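# Hang the shelf towel over the rail

## Task

Pick up the towel lying on the low shelf and drape it across the rail so that a substantial portion hangs down on both sides; the rail must remain upright, the robot must not topple or finish leaning, and at the end the grippers must have released the towel and the robot must have backed away from it.

## Robot and tools

ROBOT. The LinearBot has an omnidirectional base and a column about 1.7 m high. A carriage rides up and down it (lift_m) and carries two identical six-joint arms, left and right, each ending in a two-finger gripper. Arm bases sit roughly 0.57 m + lift_m above the floor, and some carriage parts hang about 0.15 m below them. A hand reaches up to 0.78 m from its shoulder but only about 0.38 m below its arm base, so low objects need a lowered lift. A hand is about 0.16 m long and 0.1 m wide (0.14 m open). Fingertips taper to about 0.005 m thick. Parked arm: joints 1 to 6 = 0, 0.05, 0.05, 1.45, 0, 0; with both parked the robot is about 0.85 m wide and 0.65 m long.

CAMERAS. carriage_camera is fixed on the carriage, facing forward and tilted about 20 degrees down. left_wrist_camera and right_wrist_camera look out past each hand's fingertips. Calibration (K, distortion, T_world_to_cam mapping base frame to camera) is supplied; treat it as approximate, especially for wrist cameras at long reach.

FRAMES. Base frame: origin on the floor below the base centre, x forward, y left, z up, metres. left_hand and right_hand report the midpoint between each hand's pads in this frame, plus quat_wxyz (hand z runs along the fingers, fingers open along hand y; straight up with joints 1, 5, 6 at 0 is (1,0,0,0)). base_odometry is in the frame the base had at the start, from wheel turns only (slip counts as travel), heading in rad, positive left, -3.142 to 3.142. Hand readings tend to sit higher than the real hand, more so at long reach or under load.

TOOL move. Arguments, all optional:
- base: an object with exactly one key, a relative offset from where the base last reported itself: translate_m (metres, forward +, -2 to 2), strafe_m (metres, left +, -2 to 2) or rotate_rad (radians, counter-clockwise +, -6.3 to 6.3).
- joints: an object of absolute targets keyed by joint name, each one number: lift_m (m, 0 to 1); for each arm (prefix left_ or right_) joint1_rad -2.617 to 3.054 (yaw about vertical, 0 ahead, + left), joint2_rad 0 to 3.141 (shoulder: 0 upper arm back and level, 1.57 vertical, 3.14 forward level), joint3_rad 0 to 3.141 (elbow: 0 folded, 3.14 straight), joint4_rad -1.57 to 1.57 (wrist pitch, + lifts fingertips), joint5_rad -1.57 to 1.57 (wrist yaw, + swings fingertips right, opposite to joint 1), joint6_rad -2.094 to 2.094 (roll about finger axis, + clockwise seen from forearm), gripper_m 0 to 0.093 (pad gap in m). Named joints may be any subset; omitted ones keep their previous target.
- speeds: caps for this action only: translate_m and strafe_m 0.02 to 0.5 m/s, rotate_rad 0.05 to 1.57 rad/s, lift_m 0.08 to 0.25 m/s (top of range is the default).
- min_time_s: 0.1 to 8 s, the shortest duration for every arm and gripper motion in the action; smoother, straighter paths.
- cameras: list of carriage_camera, left_wrist_camera, right_wrist_camera or all; omitted means all, [] means none.
All motions in an action start together; one action lasts at most 15 s, a base move times out after 14 s. An unknown key makes the call invalid; an out-of-range value gets it refused, and a refusal or stop cancels the rest of that reply's move, wait and finished_scene calls. A move with no action just reports state.

RESULTS. The move line says done when all motions finished, otherwise the worst status. base_status and joint_status per motion: done (for the base, wheels turned the commanded amount even if slipping), off_target (rested short and may still push), contact_stop or time_out (target dropped, holding in place), not_followed (arm targets withheld by the self-collision check; the gripper still acts), limit_stop_at_motor_heat. on_its_own lists uncommanded behaviour; its held at values are targets. motor_effort is percent of maximum, bracket = peak in the last action; readings carry sizeable error. A lift effort that keeps dropping while lowering means a hand or load is resting on something. Joint torques are given per arm joint; joints 1 to 3 wrap at ±28 N m. Gripper readings: on a hard object the reading is up to 0.005 m under its width; closed on nothing, 0.000 to 0.002. Grip a soft towel by commanding a gap clearly below first-touch; release by commanding well above the reading. MOTOR HOT appears at 75 °C; at 100 °C an OVER-TEMPERATURE FAULT drops that arm for 30 to 60 s. Park arms while thinking or driving to cool them.

OTHER TOOLS. wait(seconds 0 to 10, cameras) lets time pass with no new command and returns state. zoom_image(camera, region [x0,y0,x1,y1] pixels, origin top-left, max 504x504) enlarges part of a camera's latest image. read_manual(section "licences") only returns licence text. finished_scene(scene: current scene number) ends the scene irreversibly; the towel must stay hung without the robot.

CAUTIONS. The simulation keeps running while you think, holding the last command. The base halts on hard wheel resistance but ignores the arms, so driving can bend an arm against furniture; a slow drive can shove loose items (such as the rail) and still say done. If pinned, back off about 0.2 m the way you came. Never reverse under a table edge. Arms have no contact stop: a blocked arm keeps pressing and snaps to target when freed. Do not let the arms hit or squeeze each other. Tipping risk rises with a high carriage, outstretched or loaded arms, pushing or abrupt stops; only images reveal a lean. Avoid dropping the towel, releasing it mid-motion, slamming, knocking the rail, or lifting wheels. When finished, open the grippers, withdraw the arms, and move the base clear.

Each tool is called after "Call:" by a JSON object that holds its "op" and its "data", one argument or row to a line.

## Session

Call:
{"op": "move", "data": {

}}

Scene clock: 0.00 s.
Joint torques (N m): no reading
base_odometry: x=+0.000 y=+0.000 heading=+0.000
base_status: not commanded
joint_positions: lift_m=+0.300 left_joint1_rad=-0.008 left_joint2_rad=+0.036 left_joint3_rad=+0.049 left_joint4_rad=+1.462 left_joint5_rad=+0.046 left_joint6_rad=+0.033 left_gripper_m=+0.09396 right_joint1_rad=+0.002 right_joint2_rad=+0.046 right_joint3_rad=+0.038 right_joint4_rad=+1.456 right_joint5_rad=-0.001 right_joint6_rad=+0.034 right_gripper_m=+0.09396
joint_status: not commanded
motor_effort: lift_m=+23 drive_wheels=+1
left_hand: x=+0.2445 y=+0.2948 z=+1.3220 quat_wxyz=(+0.999, +0.024, +0.047, +0.011) (m; base frame)
right_hand: x=+0.2527 y=-0.3027 z=+1.3189 quat_wxyz=(+0.998, +0.001, +0.061, +0.018) (m; base frame)
pictures: carriage_camera, left_wrist_camera, right_wrist_camera

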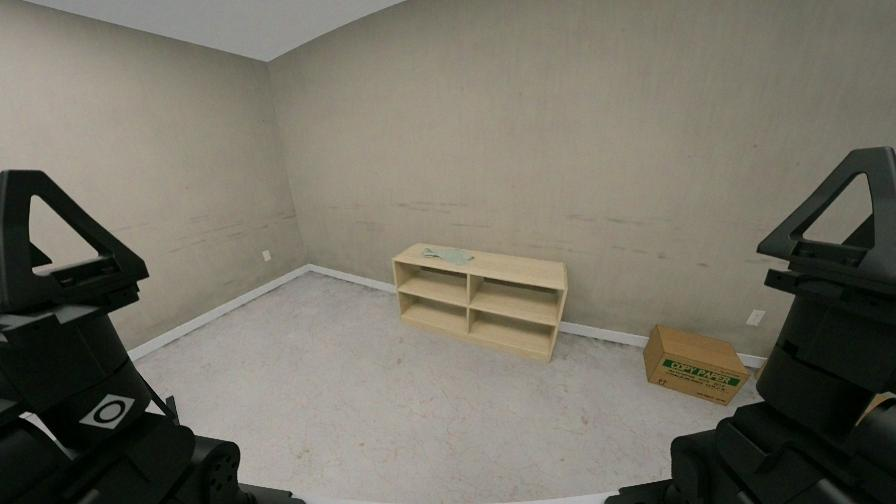

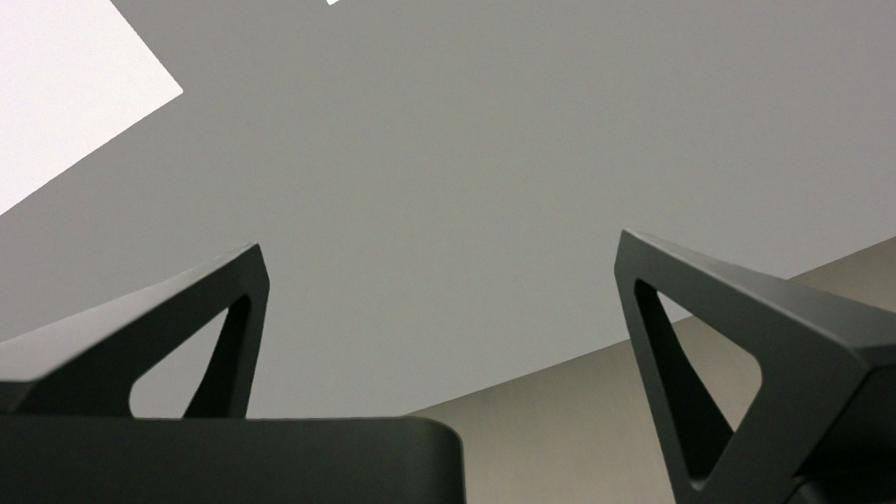

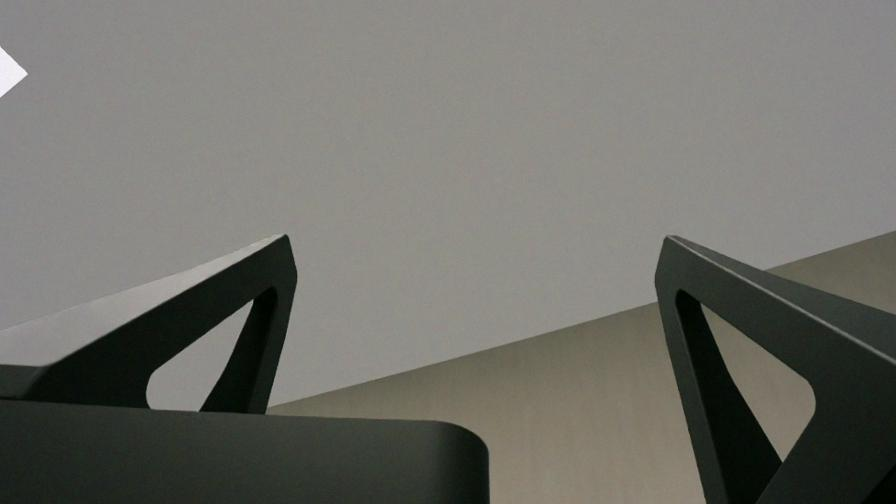

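Call:
{"op": "zoom_image", "data": {
  "camera": "carriage_camera",
  "region": [380, 220, 600, 370]
}}

Call:
{"op": "move", "data": {
  "base": {"rotate_rad": -1.2},
  "cameras": ["carriage_camera"]
}}

Scaled by 2.291 from the camera's 896x504 image, which has a finer 1280x720 frame.

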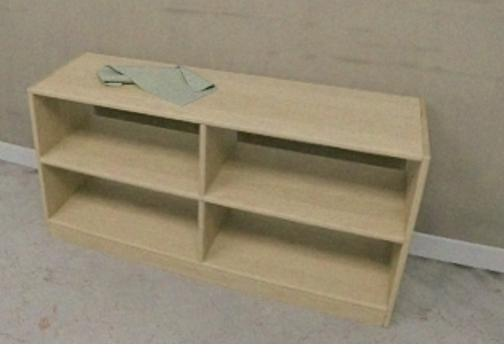

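Scene clock: 5.33 s.
Joint torques (N m): left_arm=[-0.31 3.93 5.71 -0.22 0 -0.1] | right_arm=[-0.17 3.84 6.04 -0.19 0.08 0.07]
move: done
base_odometry: x=+0.000 y=+0.000 heading=-1.200
base_status: done
joint_positions: lift_m=+0.300 left_joint1_rad=-0.008 left_joint2_rad=+0.036 left_joint3_rad=+0.049 left_joint4_rad=+1.461 left_joint5_rad=+0.046 left_joint6_rad=+0.033 left_gripper_m=+0.09396 right_joint1_rad=+0.002 right_joint2_rad=+0.046 right_joint3_rad=+0.038 right_joint4_rad=+1.456 right_joint5_rad=-0.001 right_joint6_rad=+0.034 right_gripper_m=+0.09396
motor_effort: lift_m=+23(23) drive_wheels=+6(14)
left_hand: x=+0.2446 y=+0.2948 z=+1.3220 quat_wxyz=(+0.999, +0.024, +0.047, +0.011) (m; base frame)
right_hand: x=+0.2527 y=-0.3027 z=+1.3189 quat_wxyz=(+0.998, +0.001, +0.061, +0.018) (m; base frame)
pictures: carriage_camera

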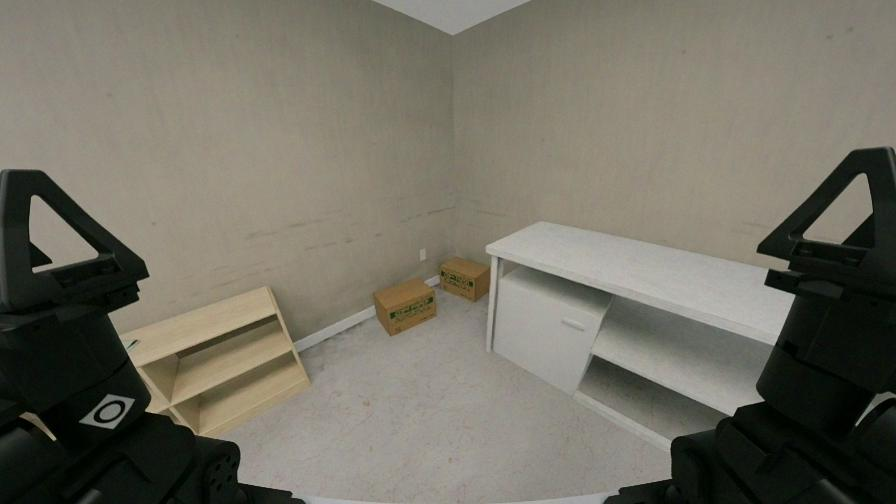

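Call:
{"op": "move", "data": {
  "base": {"rotate_rad": -1.3},
  "cameras": ["carriage_camera"]
}}

Call:
{"op": "move", "data": {
  "base": {"rotate_rad": -1.3},
  "cameras": ["carriage_camera"]
}}

Call:
{"op": "move", "data": {
  "base": {"rotate_rad": -1.2},
  "cameras": ["carriage_camera"]
}}

Scene clock: 11.67 s.
Joint torques (N m): left_arm=[-0.31 3.99 5.72 -0.22 0 -0.08] | right_arm=[-0.27 3.81 6.02 -0.18 0.08 0.06]
move: done
base_odometry: x=+0.000 y=+0.000 heading=-2.499
base_status: done
joint_positions: lift_m=+0.300 left_joint1_rad=-0.008 left_joint2_rad=+0.036 left_joint3_rad=+0.049 left_joint4_rad=+1.461 left_joint5_rad=+0.046 left_joint6_rad=+0.033 left_gripper_m=+0.09397 right_joint1_rad=+0.002 right_joint2_rad=+0.046 right_joint3_rad=+0.038 right_joint4_rad=+1.456 right_joint5_rad=-0.001 right_joint6_rad=+0.034 right_gripper_m=+0.09397
motor_effort: lift_m=+23(23) drive_wheels=+6(13)
left_hand: x=+0.2446 y=+0.2948 z=+1.3220 quat_wxyz=(+0.999, +0.024, +0.047, +0.011) (m; base frame)
right_hand: x=+0.2527 y=-0.3027 z=+1.3189 quat_wxyz=(+0.998, +0.001, +0.061, +0.018) (m; base frame)
pictures: carriage_camera

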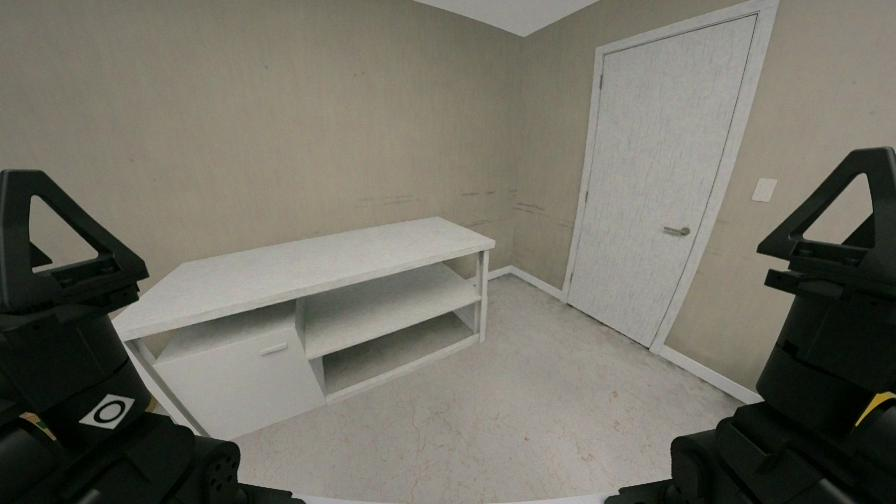

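Scene clock: 14.50 s.
Joint torques (N m): left_arm=[-0.27 3.92 5.71 -0.24 0 -0.09] | right_arm=[-0.23 3.79 6 -0.16 0.07 0.07]
move: done
base_odometry: x=+0.000 y=+0.000 heading=+2.485
base_status: done
joint_positions: lift_m=+0.300 left_joint1_rad=-0.008 left_joint2_rad=+0.036 left_joint3_rad=+0.049 left_joint4_rad=+1.461 left_joint5_rad=+0.046 left_joint6_rad=+0.033 left_gripper_m=+0.09397 right_joint1_rad=+0.002 right_joint2_rad=+0.046 right_joint3_rad=+0.038 right_joint4_rad=+1.456 right_joint5_rad=-0.001 right_joint6_rad=+0.034 right_gripper_m=+0.09397
motor_effort: lift_m=+23(23) drive_wheels=+6(13)
left_hand: x=+0.2446 y=+0.2948 z=+1.3220 quat_wxyz=(+0.999, +0.024, +0.047, +0.011) (m; base frame)
right_hand: x=+0.2527 y=-0.3027 z=+1.3189 quat_wxyz=(+0.998, +0.001, +0.061, +0.018) (m; base frame)
pictures: carriage_camera

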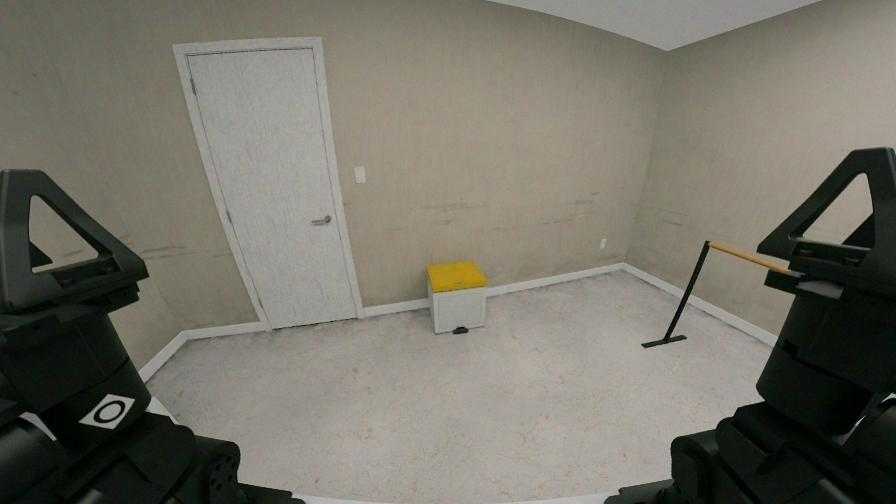

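Scene clock: 17.23 s.
Joint torques (N m): left_arm=[-0.34 3.89 5.76 -0.22 0 -0.08] | right_arm=[-0.25 3.85 5.98 -0.18 0.09 0.05]
move: done
base_odometry: x=+0.000 y=+0.000 heading=+1.285
base_status: done
joint_positions: lift_m=+0.300 left_joint1_rad=-0.008 left_joint2_rad=+0.036 left_joint3_rad=+0.049 left_joint4_rad=+1.461 left_joint5_rad=+0.046 left_joint6_rad=+0.033 left_gripper_m=+0.09398 right_joint1_rad=+0.002 right_joint2_rad=+0.046 right_joint3_rad=+0.038 right_joint4_rad=+1.456 right_joint5_rad=-0.001 right_joint6_rad=+0.034 right_gripper_m=+0.09398
motor_effort: lift_m=+23(23) drive_wheels=+6(13)
left_hand: x=+0.2446 y=+0.2948 z=+1.3220 quat_wxyz=(+0.999, +0.024, +0.047, +0.011) (m; base frame)
right_hand: x=+0.2527 y=-0.3027 z=+1.3189 quat_wxyz=(+0.998, +0.001, +0.061, +0.018) (m; base frame)
pictures: carriage_camera

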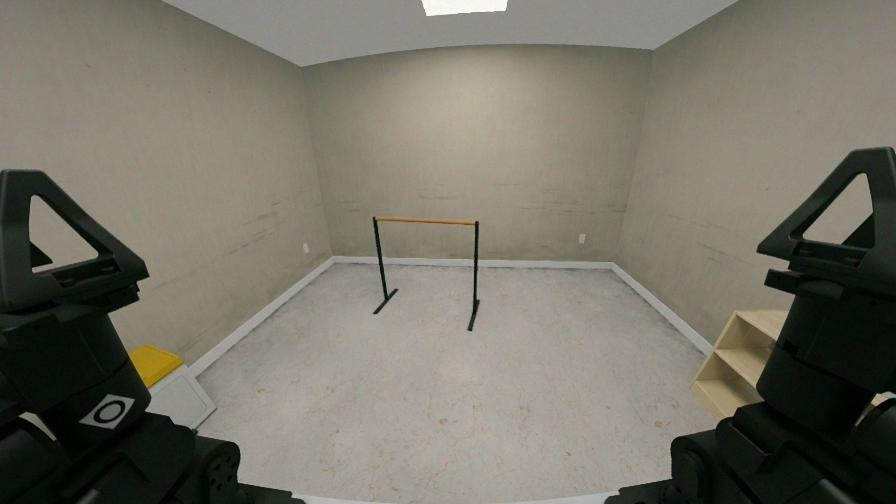

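Call:
{"op": "move", "data": {
  "base": {"rotate_rad": -0.934},
  "cameras": []
}}

Call:
{"op": "move", "data": {
  "base": {"translate_m": 1.04},
  "cameras": []
}}

Call:
{"op": "move", "data": {
  "base": {"rotate_rad": -0.795},
  "cameras": ["carriage_camera"]
}}

Call:
{"op": "zoom_image", "data": {
  "camera": "carriage_camera",
  "region": [250, 200, 650, 425]
}}

Scene clock: 70.67 s.
Joint torques (N m): left_arm=[-0.35 3.89 5.65 -0.22 0 -0.07] | right_arm=[-0.23 3.79 5.94 -0.17 0.07 0.07]
move: done
base_odometry: x=+0.000 y=+0.000 heading=+0.352
base_status: done
joint_positions: lift_m=+0.300 left_joint1_rad=-0.008 left_joint2_rad=+0.036 left_joint3_rad=+0.049 left_joint4_rad=+1.461 left_joint5_rad=+0.046 left_joint6_rad=+0.033 left_gripper_m=+0.09398 right_joint1_rad=+0.002 right_joint2_rad=+0.046 right_joint3_rad=+0.038 right_joint4_rad=+1.456 right_joint5_rad=-0.001 right_joint6_rad=+0.034 right_gripper_m=+0.09398
motor_effort: lift_m=+23(23) drive_wheels=+6(13)
left_hand: x=+0.2446 y=+0.2948 z=+1.3220 quat_wxyz=(+0.999, +0.024, +0.047, +0.011) (m; base frame)
right_hand: x=+0.2527 y=-0.3027 z=+1.3189 quat_wxyz=(+0.998, +0.001, +0.061, +0.018) (m; base frame)
pictures: none

Scene clock: 75.17 s.
Joint torques (N m): left_arm=[-0.29 3.95 5.68 -0.22 -0.01 -0.07] | right_arm=[-0.16 3.79 6.04 -0.16 0.08 0.06]
move: done
base_odometry: x=+0.977 y=+0.357 heading=+0.350
base_status: done
joint_positions: lift_m=+0.300 left_joint1_rad=-0.008 left_joint2_rad=+0.036 left_joint3_rad=+0.049 left_joint4_rad=+1.461 left_joint5_rad=+0.046 left_joint6_rad=+0.033 left_gripper_m=+0.09398 right_joint1_rad=+0.002 right_joint2_rad=+0.046 right_joint3_rad=+0.038 right_joint4_rad=+1.456 right_joint5_rad=-0.001 right_joint6_rad=+0.034 right_gripper_m=+0.09398
motor_effort: lift_m=+23(23) drive_wheels=-6(19)
left_hand: x=+0.2446 y=+0.2948 z=+1.3220 quat_wxyz=(+0.999, +0.024, +0.047, +0.011) (m; base frame)
right_hand: x=+0.2527 y=-0.3027 z=+1.3189 quat_wxyz=(+0.998, +0.001, +0.061, +0.018) (m; base frame)
pictures: none

Scene clock: 77.47 s.
Joint torques (N m): left_arm=[-0.35 3.89 5.7 -0.21 0 -0.08] | right_arm=[-0.24 3.79 6 -0.18 0.07 0.06]
move: done
base_odometry: x=+0.977 y=+0.357 heading=-0.444
base_status: done
joint_positions: lift_m=+0.300 left_joint1_rad=-0.008 left_joint2_rad=+0.036 left_joint3_rad=+0.049 left_joint4_rad=+1.461 left_joint5_rad=+0.046 left_joint6_rad=+0.033 left_gripper_m=+0.09398 right_joint1_rad=+0.002 right_joint2_rad=+0.046 right_joint3_rad=+0.038 right_joint4_rad=+1.456 right_joint5_rad=-0.001 right_joint6_rad=+0.034 right_gripper_m=+0.09398
motor_effort: lift_m=+23(23) drive_wheels=+6(14)
left_hand: x=+0.2447 y=+0.2948 z=+1.3219 quat_wxyz=(+0.999, +0.024, +0.048, +0.011) (m; base frame)
right_hand: x=+0.2527 y=-0.3027 z=+1.3189 quat_wxyz=(+0.998, +0.001, +0.061, +0.018) (m; base frame)
pictures: carriage_camera

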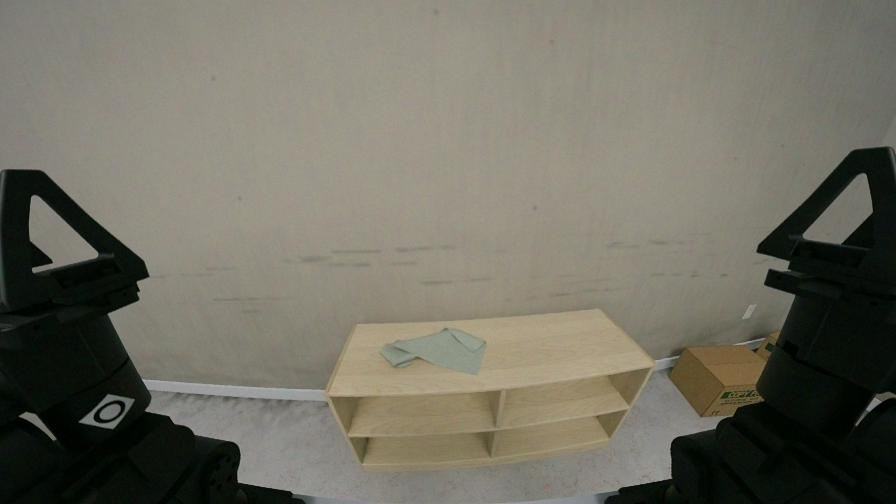

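Scaled by 1.260 from the camera's 896x504 image, which has a finer 1280x720 frame.

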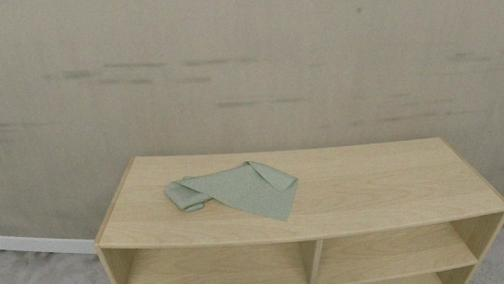

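Call:
{"op": "move", "data": {
  "base": {"rotate_rad": 0.052},
  "cameras": []
}}

Call:
{"op": "move", "data": {
  "base": {"translate_m": 0.22},
  "speeds": {"translate_m": 0.15},
  "cameras": ["carriage_camera"]
}}

Call:
{"op": "zoom_image", "data": {
  "camera": "carriage_camera",
  "region": [330, 340, 530, 452]
}}

Scene clock: 109.90 s.
Joint torques (N m): left_arm=[-0.29 3.9 5.71 -0.24 -0.02 -0.07] | right_arm=[-0.2 3.79 6.02 -0.17 0.06 0.07]
move: done
base_odometry: x=+0.977 y=+0.357 heading=-0.392
base_status: done
joint_positions: lift_m=+0.300 left_joint1_rad=-0.008 left_joint2_rad=+0.036 left_joint3_rad=+0.049 left_joint4_rad=+1.461 left_joint5_rad=+0.046 left_joint6_rad=+0.033 left_gripper_m=+0.09398 right_joint1_rad=+0.002 right_joint2_rad=+0.046 right_joint3_rad=+0.038 right_joint4_rad=+1.456 right_joint5_rad=-0.001 right_joint6_rad=+0.034 right_gripper_m=+0.09398
motor_effort: lift_m=+23(23) drive_wheels=-1(3)
left_hand: x=+0.2447 y=+0.2948 z=+1.3219 quat_wxyz=(+0.999, +0.024, +0.048, +0.011) (m; base frame)
right_hand: x=+0.2527 y=-0.3027 z=+1.3189 quat_wxyz=(+0.998, +0.001, +0.061, +0.018) (m; base frame)
pictures: none

Scene clock: 112.33 s.
Joint torques (N m): left_arm=[-0.39 3.86 5.78 -0.21 -0.01 -0.08] | right_arm=[-0.23 3.66 6.06 -0.14 0.08 0.06]
move: done
base_odometry: x=+1.180 y=+0.272 heading=-0.393
base_status: done
joint_positions: lift_m=+0.300 left_joint1_rad=-0.008 left_joint2_rad=+0.036 left_joint3_rad=+0.049 left_joint4_rad=+1.461 left_joint5_rad=+0.046 left_joint6_rad=+0.033 left_gripper_m=+0.09398 right_joint1_rad=+0.002 right_joint2_rad=+0.046 right_joint3_rad=+0.038 right_joint4_rad=+1.456 right_joint5_rad=-0.001 right_joint6_rad=+0.034 right_gripper_m=+0.09398
motor_effort: lift_m=+23(23) drive_wheels=-6(13)
left_hand: x=+0.2447 y=+0.2948 z=+1.3219 quat_wxyz=(+0.999, +0.024, +0.048, +0.011) (m; base frame)
right_hand: x=+0.2527 y=-0.3027 z=+1.3189 quat_wxyz=(+0.998, +0.001, +0.061, +0.018) (m; base frame)
pictures: carriage_camera

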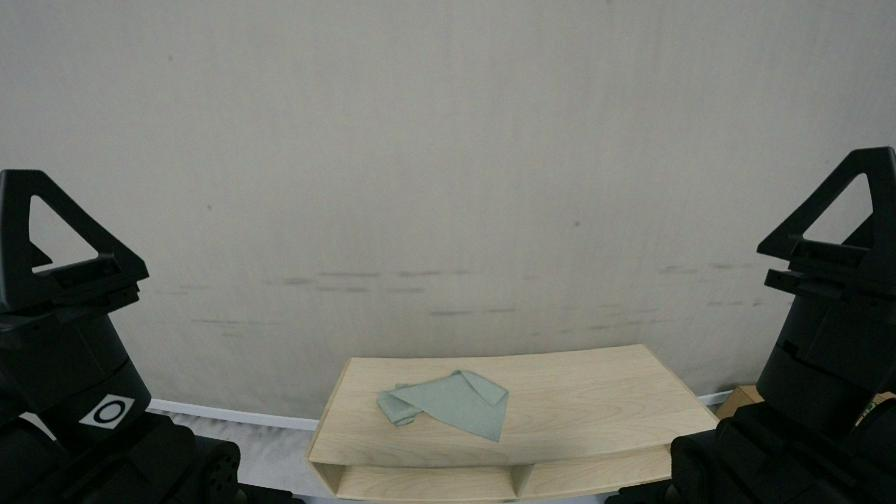

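Scaled by 2.520 from the camera's 896x504 image, which has a finer 1280x720 frame.

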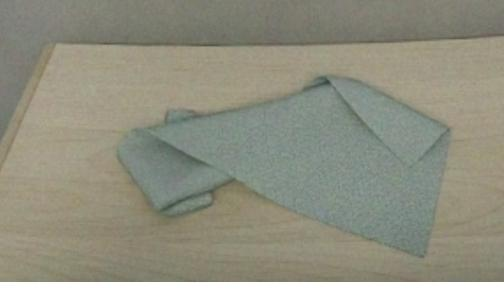

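Call:
{"op": "move", "data": {
  "joints": {"right_joint1_rad": 0.378, "right_joint2_rad": 2.719, "right_joint3_rad": 1.859, "right_joint4_rad": -0.71, "right_joint5_rad": 0, "right_joint6_rad": -0.703, "right_gripper_m": 0.055, "lift_m": 0.32},
  "min_time_s": 3
}}

Scene clock: 155.87 s.
Joint torques (N m): left_arm=[-0.32 3.92 5.71 -0.21 0 -0.08] | right_arm=[0.4 -13.05 6.94 0.18 0.04 -0.15]
move: done
base_odometry: x=+1.180 y=+0.272 heading=-0.393
joint_positions: lift_m=+0.320 left_joint1_rad=-0.008 left_joint2_rad=+0.036 left_joint3_rad=+0.049 left_joint4_rad=+1.461 left_joint5_rad=+0.046 left_joint6_rad=+0.033 left_gripper_m=+0.09398 right_joint1_rad=+0.372 right_joint2_rad=+2.693 right_joint3_rad=+1.841 right_joint4_rad=-0.692 right_joint5_rad=-0.001 right_joint6_rad=-0.689 right_gripper_m=+0.05513
joint_status: all done
motor_effort: lift_m=+25(30) drive_wheels=+7(7)
left_hand: x=+0.2447 y=+0.2948 z=+1.3417 quat_wxyz=(+0.999, +0.024, +0.048, +0.011) (m; base frame)
right_hand: x=+0.6595 y=-0.1315 z=+0.7481 quat_wxyz=(+0.013, -0.506, +0.863, -0.002) (m; base frame)
pictures: carriage_camera, left_wrist_camera, right_wrist_camera
camera_calibration:
carriage_camera: T_world_to_cam=[[-0.00559344, -0.999683, -0.0245389, 0.0363361], [-0.377647, 0.0248338, -0.925616, 1.28688], [0.925933, 0.00408966, -0.377667, 0.359766], [0, 0, 0, 1]]
left_wrist_camera: T_world_to_cam=[[0.0411106, -0.996601, -0.071383, 0.378197], [0.745805, 0.0781505, -0.661564, 0.684003], [0.664895, -0.0260405, 0.746483, -1.03574], [0, 0, 0, 1]]
right_wrist_camera: T_world_to_cam=[[0.86143, -0.50604, -0.043159, -0.593035], [-0.399854, -0.72815, 0.556699, -0.236501], [-0.313138, -0.4623, -0.829592, 0.892969], [0, 0, 0, 1]]

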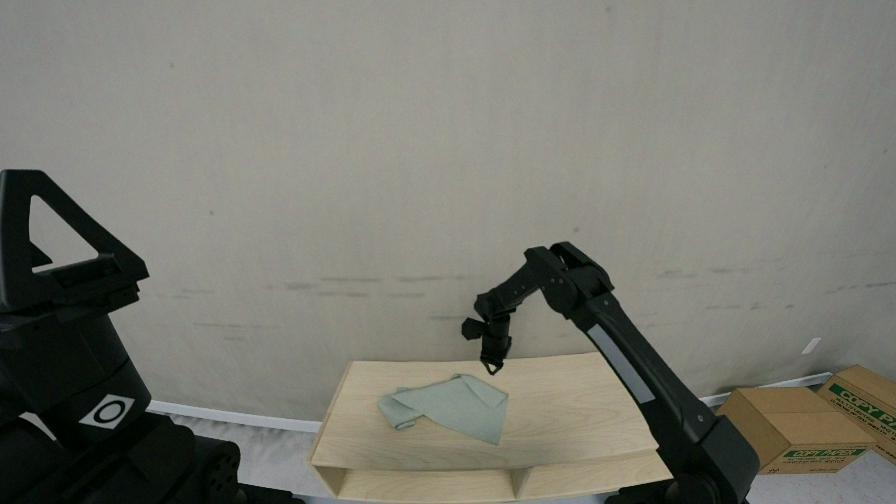

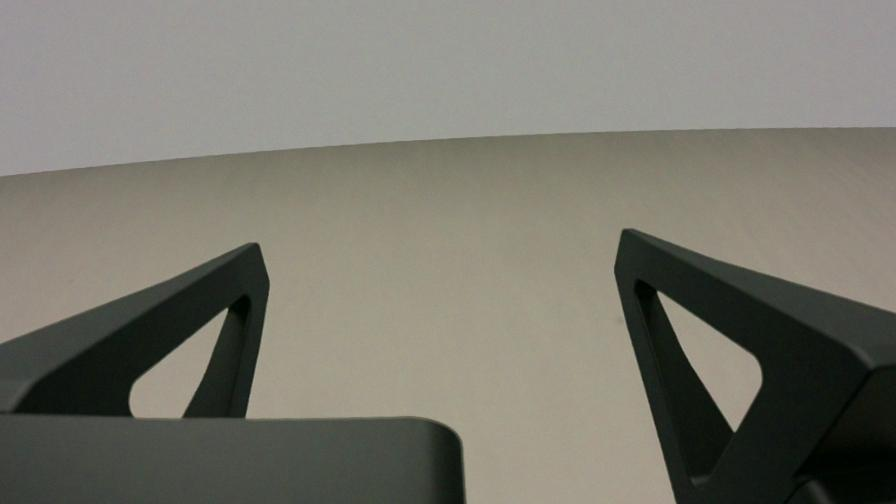

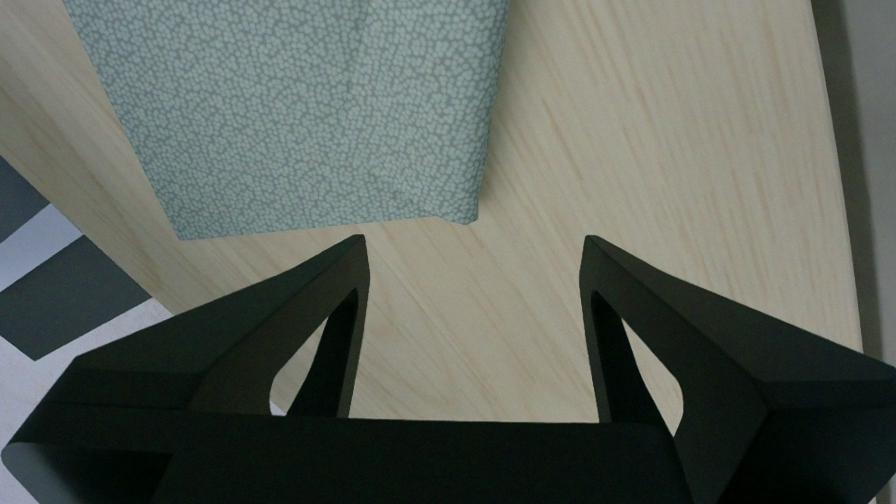

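Call:
{"op": "move", "data": {
  "joints": {"lift_m": 0.2},
  "speeds": {"lift_m": 0.1},
  "cameras": ["right_wrist_camera"]
}}

Scene clock: 165.43 s.
Joint torques (N m): left_arm=[-0.35 3.95 5.63 -0.21 -0.01 -0.08] | right_arm=[0.44 -13.07 5.18 0.44 0.05 -0.05]
move: done
base_odometry: x=+1.180 y=+0.272 heading=-0.393
joint_positions: lift_m=+0.201 left_joint1_rad=-0.008 left_joint2_rad=+0.036 left_joint3_rad=+0.049 left_joint4_rad=+1.461 left_joint5_rad=+0.046 left_joint6_rad=+0.033 left_gripper_m=+0.09398 right_joint1_rad=+0.372 right_joint2_rad=+2.691 right_joint3_rad=+1.863 right_joint4_rad=-0.723 right_joint5_rad=-0.002 right_joint6_rad=-0.692 right_gripper_m=+0.05512
joint_status: all done
motor_effort: lift_m=+19(19) drive_wheels=+7(7)
left_hand: x=+0.2447 y=+0.2948 z=+1.2225 quat_wxyz=(+0.999, +0.024, +0.048, +0.011) (m; base frame)
right_hand: x=+0.6607 y=-0.1308 z=+0.6342 quat_wxyz=(+0.010, -0.507, +0.862, -0.001) (m; base frame)
pictures: right_wrist_camera
camera_calibration:
right_wrist_camera: T_world_to_cam=[[0.862848, -0.503133, -0.0484818, -0.595794], [-0.393349, -0.728605, 0.560724, -0.1791], [-0.317443, -0.464749, -0.826582, 0.799833], [0, 0, 0, 1]]

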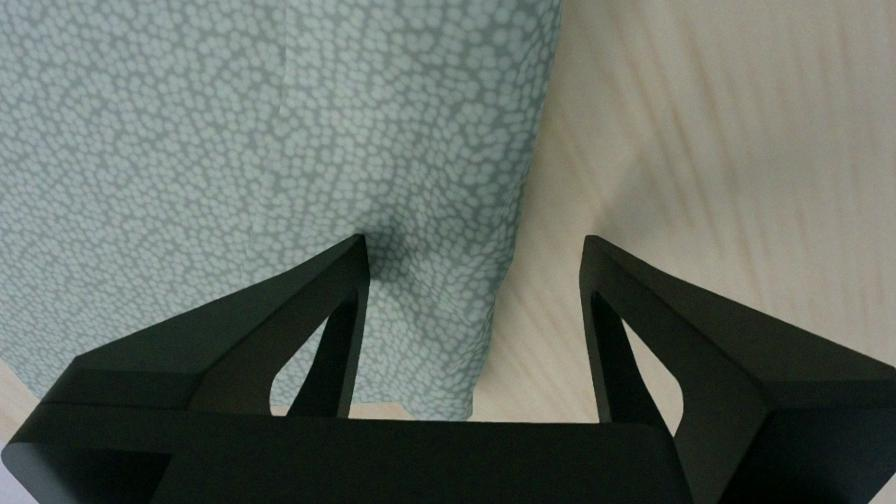

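Call:
{"op": "move", "data": {
  "joints": {"right_gripper_m": 0.0},
  "min_time_s": 2,
  "cameras": ["right_wrist_camera"]
}}

Scene clock: 171.07 s.
Joint torques (N m): left_arm=[-0.27 3.84 5.6 -0.23 0.01 -0.11] | right_arm=[-0.31 -12.86 5.03 0.68 0.28 -0.06]
move: done
base_odometry: x=+1.180 y=+0.272 heading=-0.393
joint_positions: lift_m=+0.201 left_joint1_rad=-0.008 left_joint2_rad=+0.036 left_joint3_rad=+0.049 left_joint4_rad=+1.461 left_joint5_rad=+0.046 left_joint6_rad=+0.033 left_gripper_m=+0.09398 right_joint1_rad=+0.379 right_joint2_rad=+2.691 right_joint3_rad=+1.863 right_joint4_rad=-0.747 right_joint5_rad=-0.023 right_joint6_rad=-0.692 right_gripper_m=+0.00359
joint_status: all done
motor_effort: lift_m=+18(19) drive_wheels=-6(7)
left_hand: x=+0.2447 y=+0.2948 z=+1.2225 quat_wxyz=(+0.999, +0.024, +0.048, +0.011) (m; base frame)
right_hand: x=+0.6526 y=-0.1266 z=+0.6342 quat_wxyz=(-0.001, -0.510, +0.860, +0.012) (m; base frame)
pictures: right_wrist_camera
camera_calibration:
right_wrist_camera: T_world_to_cam=[[0.864631, -0.496079, -0.079491, -0.567288], [-0.371092, -0.737254, 0.564577, -0.197213], [-0.33868, -0.458652, -0.821544, 0.810702], [0, 0, 0, 1]]

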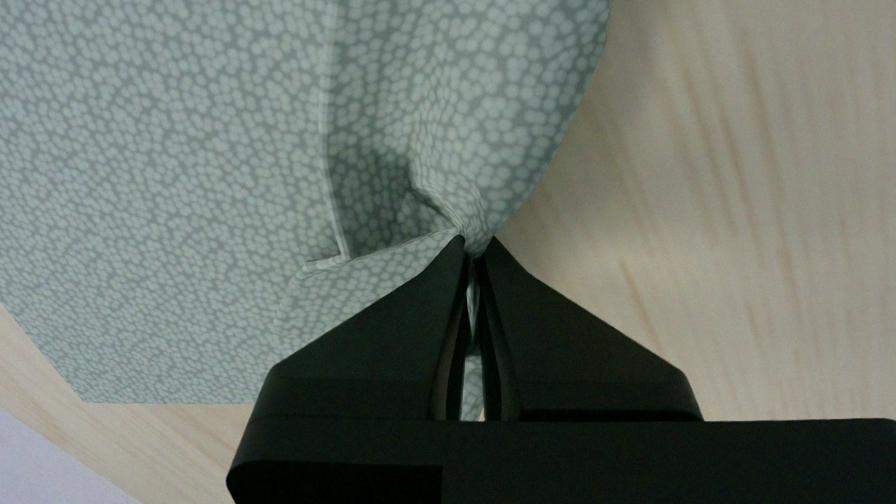

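Call:
{"op": "move", "data": {
  "joints": {"lift_m": 0.45},
  "speeds": {"lift_m": 0.12},
  "cameras": ["carriage_camera", "right_wrist_camera"]
}}

Scene clock: 179.50 s.
Joint torques (N m): left_arm=[-0.25 3.92 5.68 -0.21 -0.02 -0.08] | right_arm=[-0.39 -13.31 5.14 0.4 0.11 -0.06]
move: done
base_odometry: x=+1.180 y=+0.272 heading=-0.393
joint_positions: lift_m=+0.450 left_joint1_rad=-0.008 left_joint2_rad=+0.036 left_joint3_rad=+0.049 left_joint4_rad=+1.461 left_joint5_rad=+0.046 left_joint6_rad=+0.033 left_gripper_m=+0.09398 right_joint1_rad=+0.379 right_joint2_rad=+2.696 right_joint3_rad=+1.863 right_joint4_rad=-0.720 right_joint5_rad=-0.009 right_joint6_rad=-0.692 right_gripper_m=+0.00326
joint_status: all done
motor_effort: lift_m=+24(29) drive_wheels=+7(7)
left_hand: x=+0.2447 y=+0.2948 z=+1.4717 quat_wxyz=(+0.999, +0.024, +0.048, +0.011) (m; base frame)
right_hand: x=+0.6585 y=-0.1268 z=+0.8814 quat_wxyz=(+0.010, -0.510, +0.860, +0.003) (m; base frame)
pictures: carriage_camera, right_wrist_camera
camera_calibration:
carriage_camera: T_world_to_cam=[[-0.00559344, -0.999683, -0.0245389, 0.0395264], [-0.377647, 0.0248338, -0.925616, 1.40722], [0.925933, 0.00408966, -0.377667, 0.408865], [0, 0, 0, 1]]
right_wrist_camera: T_world_to_cam=[[0.866331, -0.496455, -0.0547994, -0.575767], [-0.385749, -0.734738, 0.557995, -0.318952], [-0.317282, -0.46227, -0.828033, 1.00687], [0, 0, 0, 1]]

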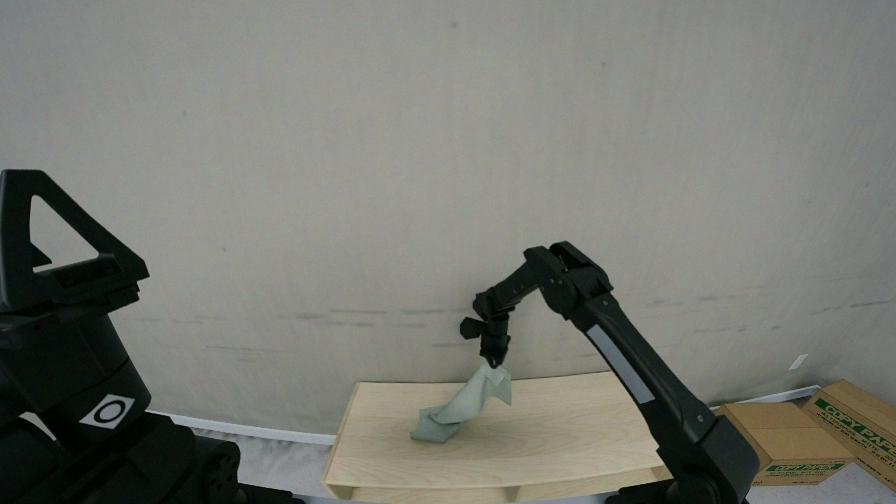

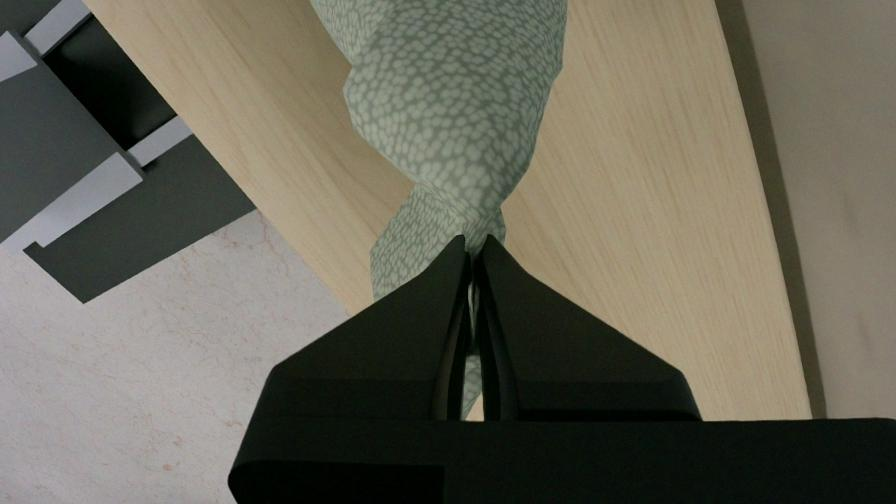

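Call:
{"op": "move", "data": {
  "joints": {"lift_m": 0.72},
  "speeds": {"lift_m": 0.12},
  "cameras": ["carriage_camera", "right_wrist_camera"]
}}

Scene clock: 184.23 s.
Joint torques (N m): left_arm=[-0.36 3.89 5.64 -0.21 0.02 -0.08] | right_arm=[-0.34 -14.11 5.19 0.36 0.1 -0.06]
move: done
base_odometry: x=+1.180 y=+0.272 heading=-0.393
joint_positions: lift_m=+0.720 left_joint1_rad=-0.008 left_joint2_rad=+0.036 left_joint3_rad=+0.049 left_joint4_rad=+1.461 left_joint5_rad=+0.046 left_joint6_rad=+0.033 left_gripper_m=+0.09398 right_joint1_rad=+0.379 right_joint2_rad=+2.703 right_joint3_rad=+1.863 right_joint4_rad=-0.716 right_joint5_rad=-0.008 right_joint6_rad=-0.692 right_gripper_m=+0.00326
joint_status: all done
motor_effort: lift_m=+25(30) drive_wheels=+7(7)
left_hand: x=+0.2447 y=+0.2948 z=+1.7417 quat_wxyz=(+0.999, +0.024, +0.048, +0.011) (m; base frame)
right_hand: x=+0.6575 y=-0.1274 z=+1.1480 quat_wxyz=(+0.008, -0.510, +0.860, +0.003) (m; base frame)
pictures: carriage_camera, right_wrist_camera
camera_calibration:
carriage_camera: T_world_to_cam=[[-0.00559344, -0.999683, -0.0245389, 0.0461518], [-0.377647, 0.0248338, -0.925616, 1.65713], [0.925933, 0.00408966, -0.377667, 0.510834], [0, 0, 0, 1]]
right_wrist_camera: T_world_to_cam=[[0.866149, -0.496608, -0.0562726, -0.558803], [-0.384017, -0.733345, 0.561013, -0.472958], [-0.319871, -0.464311, -0.825892, 1.22598], [0, 0, 0, 1]]

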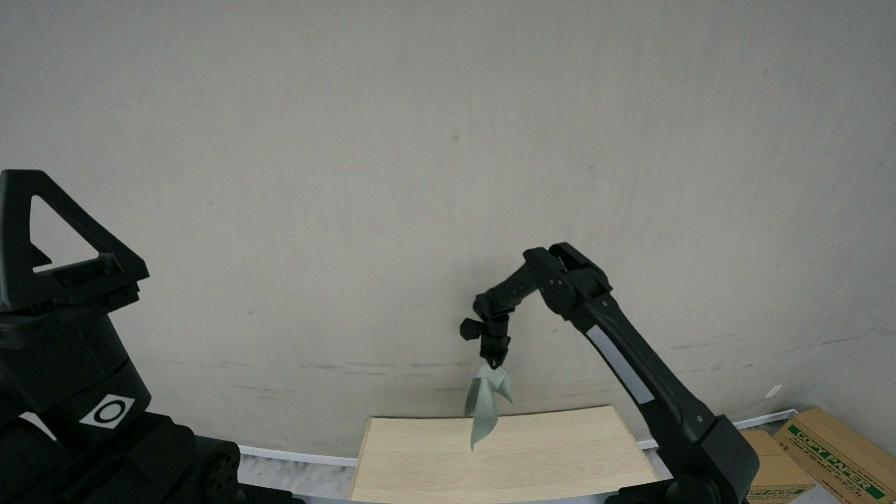

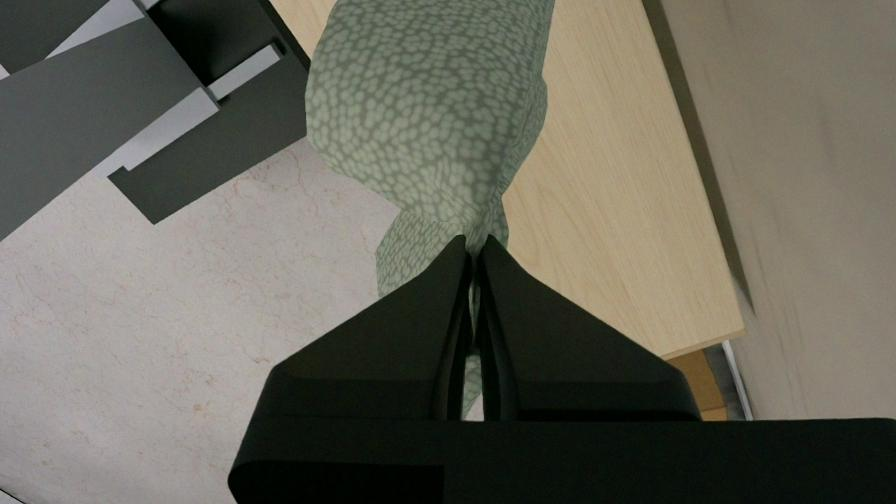

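Call:
{"op": "move", "data": {
  "joints": {"lift_m": 0.85},
  "speeds": {"lift_m": 0.12},
  "cameras": ["carriage_camera"]
}}

Call:
{"op": "zoom_image", "data": {
  "camera": "carriage_camera",
  "region": [400, 330, 600, 504]
}}

Scene clock: 190.50 s.
Joint torques (N m): left_arm=[-0.23 3.88 5.63 -0.21 0.02 -0.09] | right_arm=[-0.31 -14.3 5.22 0.35 0.1 -0.04]
move: done
base_odometry: x=+1.180 y=+0.272 heading=-0.393
joint_positions: lift_m=+0.850 left_joint1_rad=-0.008 left_joint2_rad=+0.036 left_joint3_rad=+0.049 left_joint4_rad=+1.461 left_joint5_rad=+0.046 left_joint6_rad=+0.033 left_gripper_m=+0.09398 right_joint1_rad=+0.379 right_joint2_rad=+2.707 right_joint3_rad=+1.862 right_joint4_rad=-0.714 right_joint5_rad=-0.007 right_joint6_rad=-0.692 right_gripper_m=+0.00326
joint_status: all done
motor_effort: lift_m=+25(29) drive_wheels=+7(7)
left_hand: x=+0.2447 y=+0.2948 z=+1.8717 quat_wxyz=(+0.999, +0.024, +0.048, +0.011) (m; base frame)
right_hand: x=+0.6570 y=-0.1277 z=+1.2764 quat_wxyz=(+0.007, -0.510, +0.860, +0.003) (m; base frame)
pictures: carriage_camera
camera_calibration:
carriage_camera: T_world_to_cam=[[-0.00559344, -0.999683, -0.0245389, 0.0493419], [-0.377647, 0.0248338, -0.925616, 1.77747], [0.925933, 0.00408966, -0.377667, 0.559931], [0, 0, 0, 1]]

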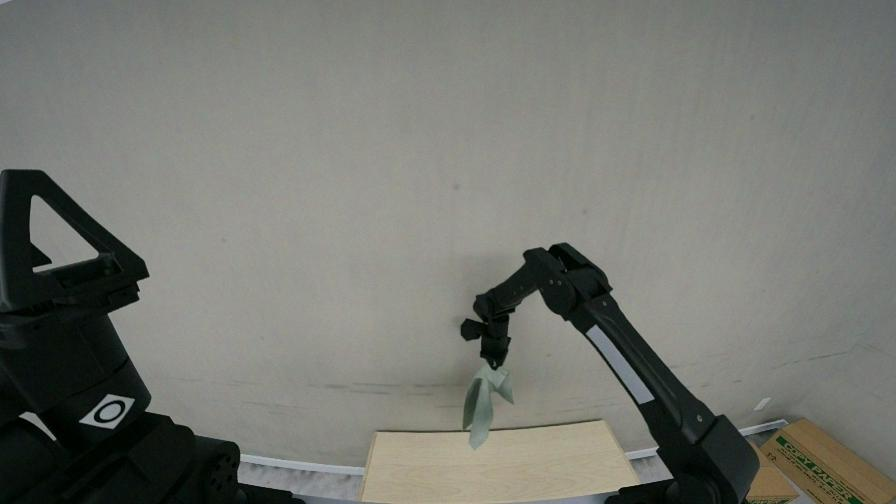

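Scaled by 2.520 from the camera's 896x504 image, which has a finer 1280x720 frame.

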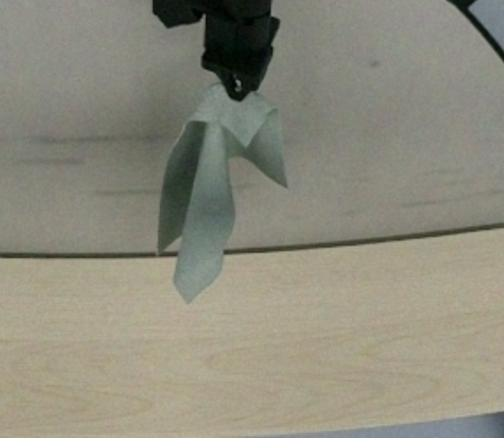

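Call:
{"op": "move", "data": {
  "base": {"translate_m": -1.6},
  "joints": {"lift_m": 0.65},
  "speeds": {"translate_m": 0.25, "lift_m": 0.1},
  "cameras": ["carriage_camera"]
}}

Call:
{"op": "move", "data": {
  "base": {"rotate_rad": 1.373},
  "speeds": {"rotate_rad": 0.5},
  "cameras": ["carriage_camera"]
}}

Scene clock: 219.33 s.
Joint torques (N m): left_arm=[-0.32 3.89 5.64 -0.23 0 -0.09] | right_arm=[-0.18 -14.43 5.18 0.3 0.08 -0.07]
move: done
base_odometry: x=-0.297 y=+0.886 heading=-0.394
base_status: done
joint_positions: lift_m=+0.650 left_joint1_rad=-0.008 left_joint2_rad=+0.036 left_joint3_rad=+0.049 left_joint4_rad=+1.460 left_joint5_rad=+0.046 left_joint6_rad=+0.033 left_gripper_m=+0.09398 right_joint1_rad=+0.379 right_joint2_rad=+2.709 right_joint3_rad=+1.861 right_joint4_rad=-0.708 right_joint5_rad=-0.006 right_joint6_rad=-0.692 right_gripper_m=+0.00326
joint_status: all done
motor_effort: lift_m=+20(21) drive_wheels=-4(15)
left_hand: x=+0.2449 y=+0.2948 z=+1.6722 quat_wxyz=(+0.999, +0.024, +0.048, +0.011) (m; base frame)
right_hand: x=+0.6576 y=-0.1280 z=+1.0758 quat_wxyz=(+0.008, -0.510, +0.860, +0.002) (m; base frame)
pictures: carriage_camera
camera_calibration:
carriage_camera: T_world_to_cam=[[-0.00559344, -0.999683, -0.0245389, 0.0444472], [-0.377647, 0.0248338, -0.925616, 1.59284], [0.925933, 0.00408966, -0.377667, 0.4846], [0, 0, 0, 1]]

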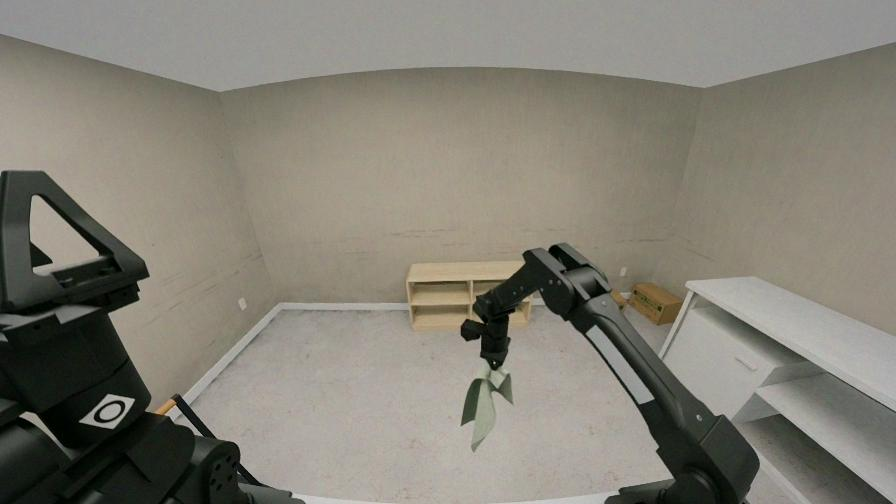

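Scene clock: 223.00 s.
Joint torques (N m): left_arm=[-0.29 3.82 5.64 -0.2 0 -0.08] | right_arm=[-0.29 -14.57 5.15 0.3 0.06 -0.06]
move: done
base_odometry: x=-0.297 y=+0.886 heading=+0.979
base_status: done
joint_positions: lift_m=+0.650 left_joint1_rad=-0.008 left_joint2_rad=+0.036 left_joint3_rad=+0.049 left_joint4_rad=+1.460 left_joint5_rad=+0.046 left_joint6_rad=+0.033 left_gripper_m=+0.09398 right_joint1_rad=+0.380 right_joint2_rad=+2.709 right_joint3_rad=+1.861 right_joint4_rad=-0.708 right_joint5_rad=-0.004 right_joint6_rad=-0.692 right_gripper_m=+0.00326
motor_effort: lift_m=+20(21) drive_wheels=+7(12)
left_hand: x=+0.2449 y=+0.2948 z=+1.6722 quat_wxyz=(+0.999, +0.024, +0.048, +0.011) (m; base frame)
right_hand: x=+0.6575 y=-0.1276 z=+1.0758 quat_wxyz=(+0.008, -0.511, +0.860, +0.001) (m; base frame)
pictures: carriage_camera
camera_calibration:
carriage_camera: T_world_to_cam=[[-0.00559344, -0.999683, -0.0245389, 0.0444472], [-0.377647, 0.0248338, -0.925616, 1.59284], [0.925933, 0.00408966, -0.377667, 0.4846], [0, 0, 0, 1]]

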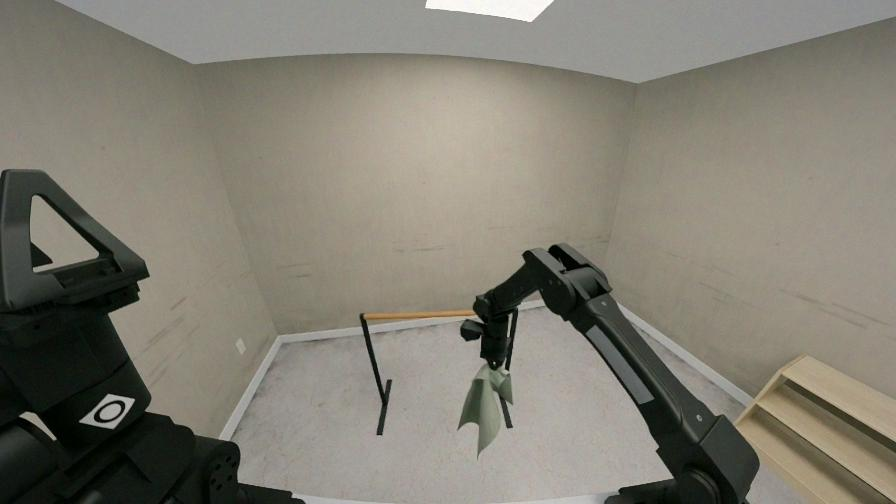

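Call:
{"op": "zoom_image", "data": {
  "camera": "carriage_camera",
  "region": [340, 290, 560, 470]
}}

Scaled by 2.291 from the camera's 896x504 image, which has a finer 1280x720 frame.

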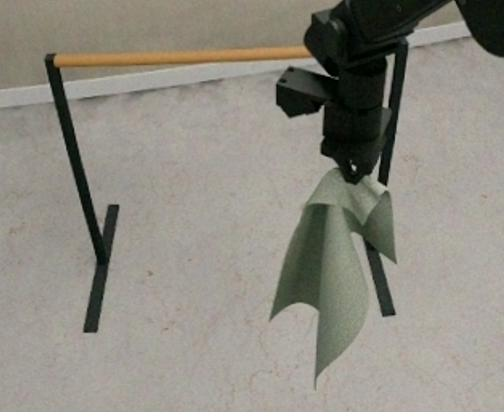

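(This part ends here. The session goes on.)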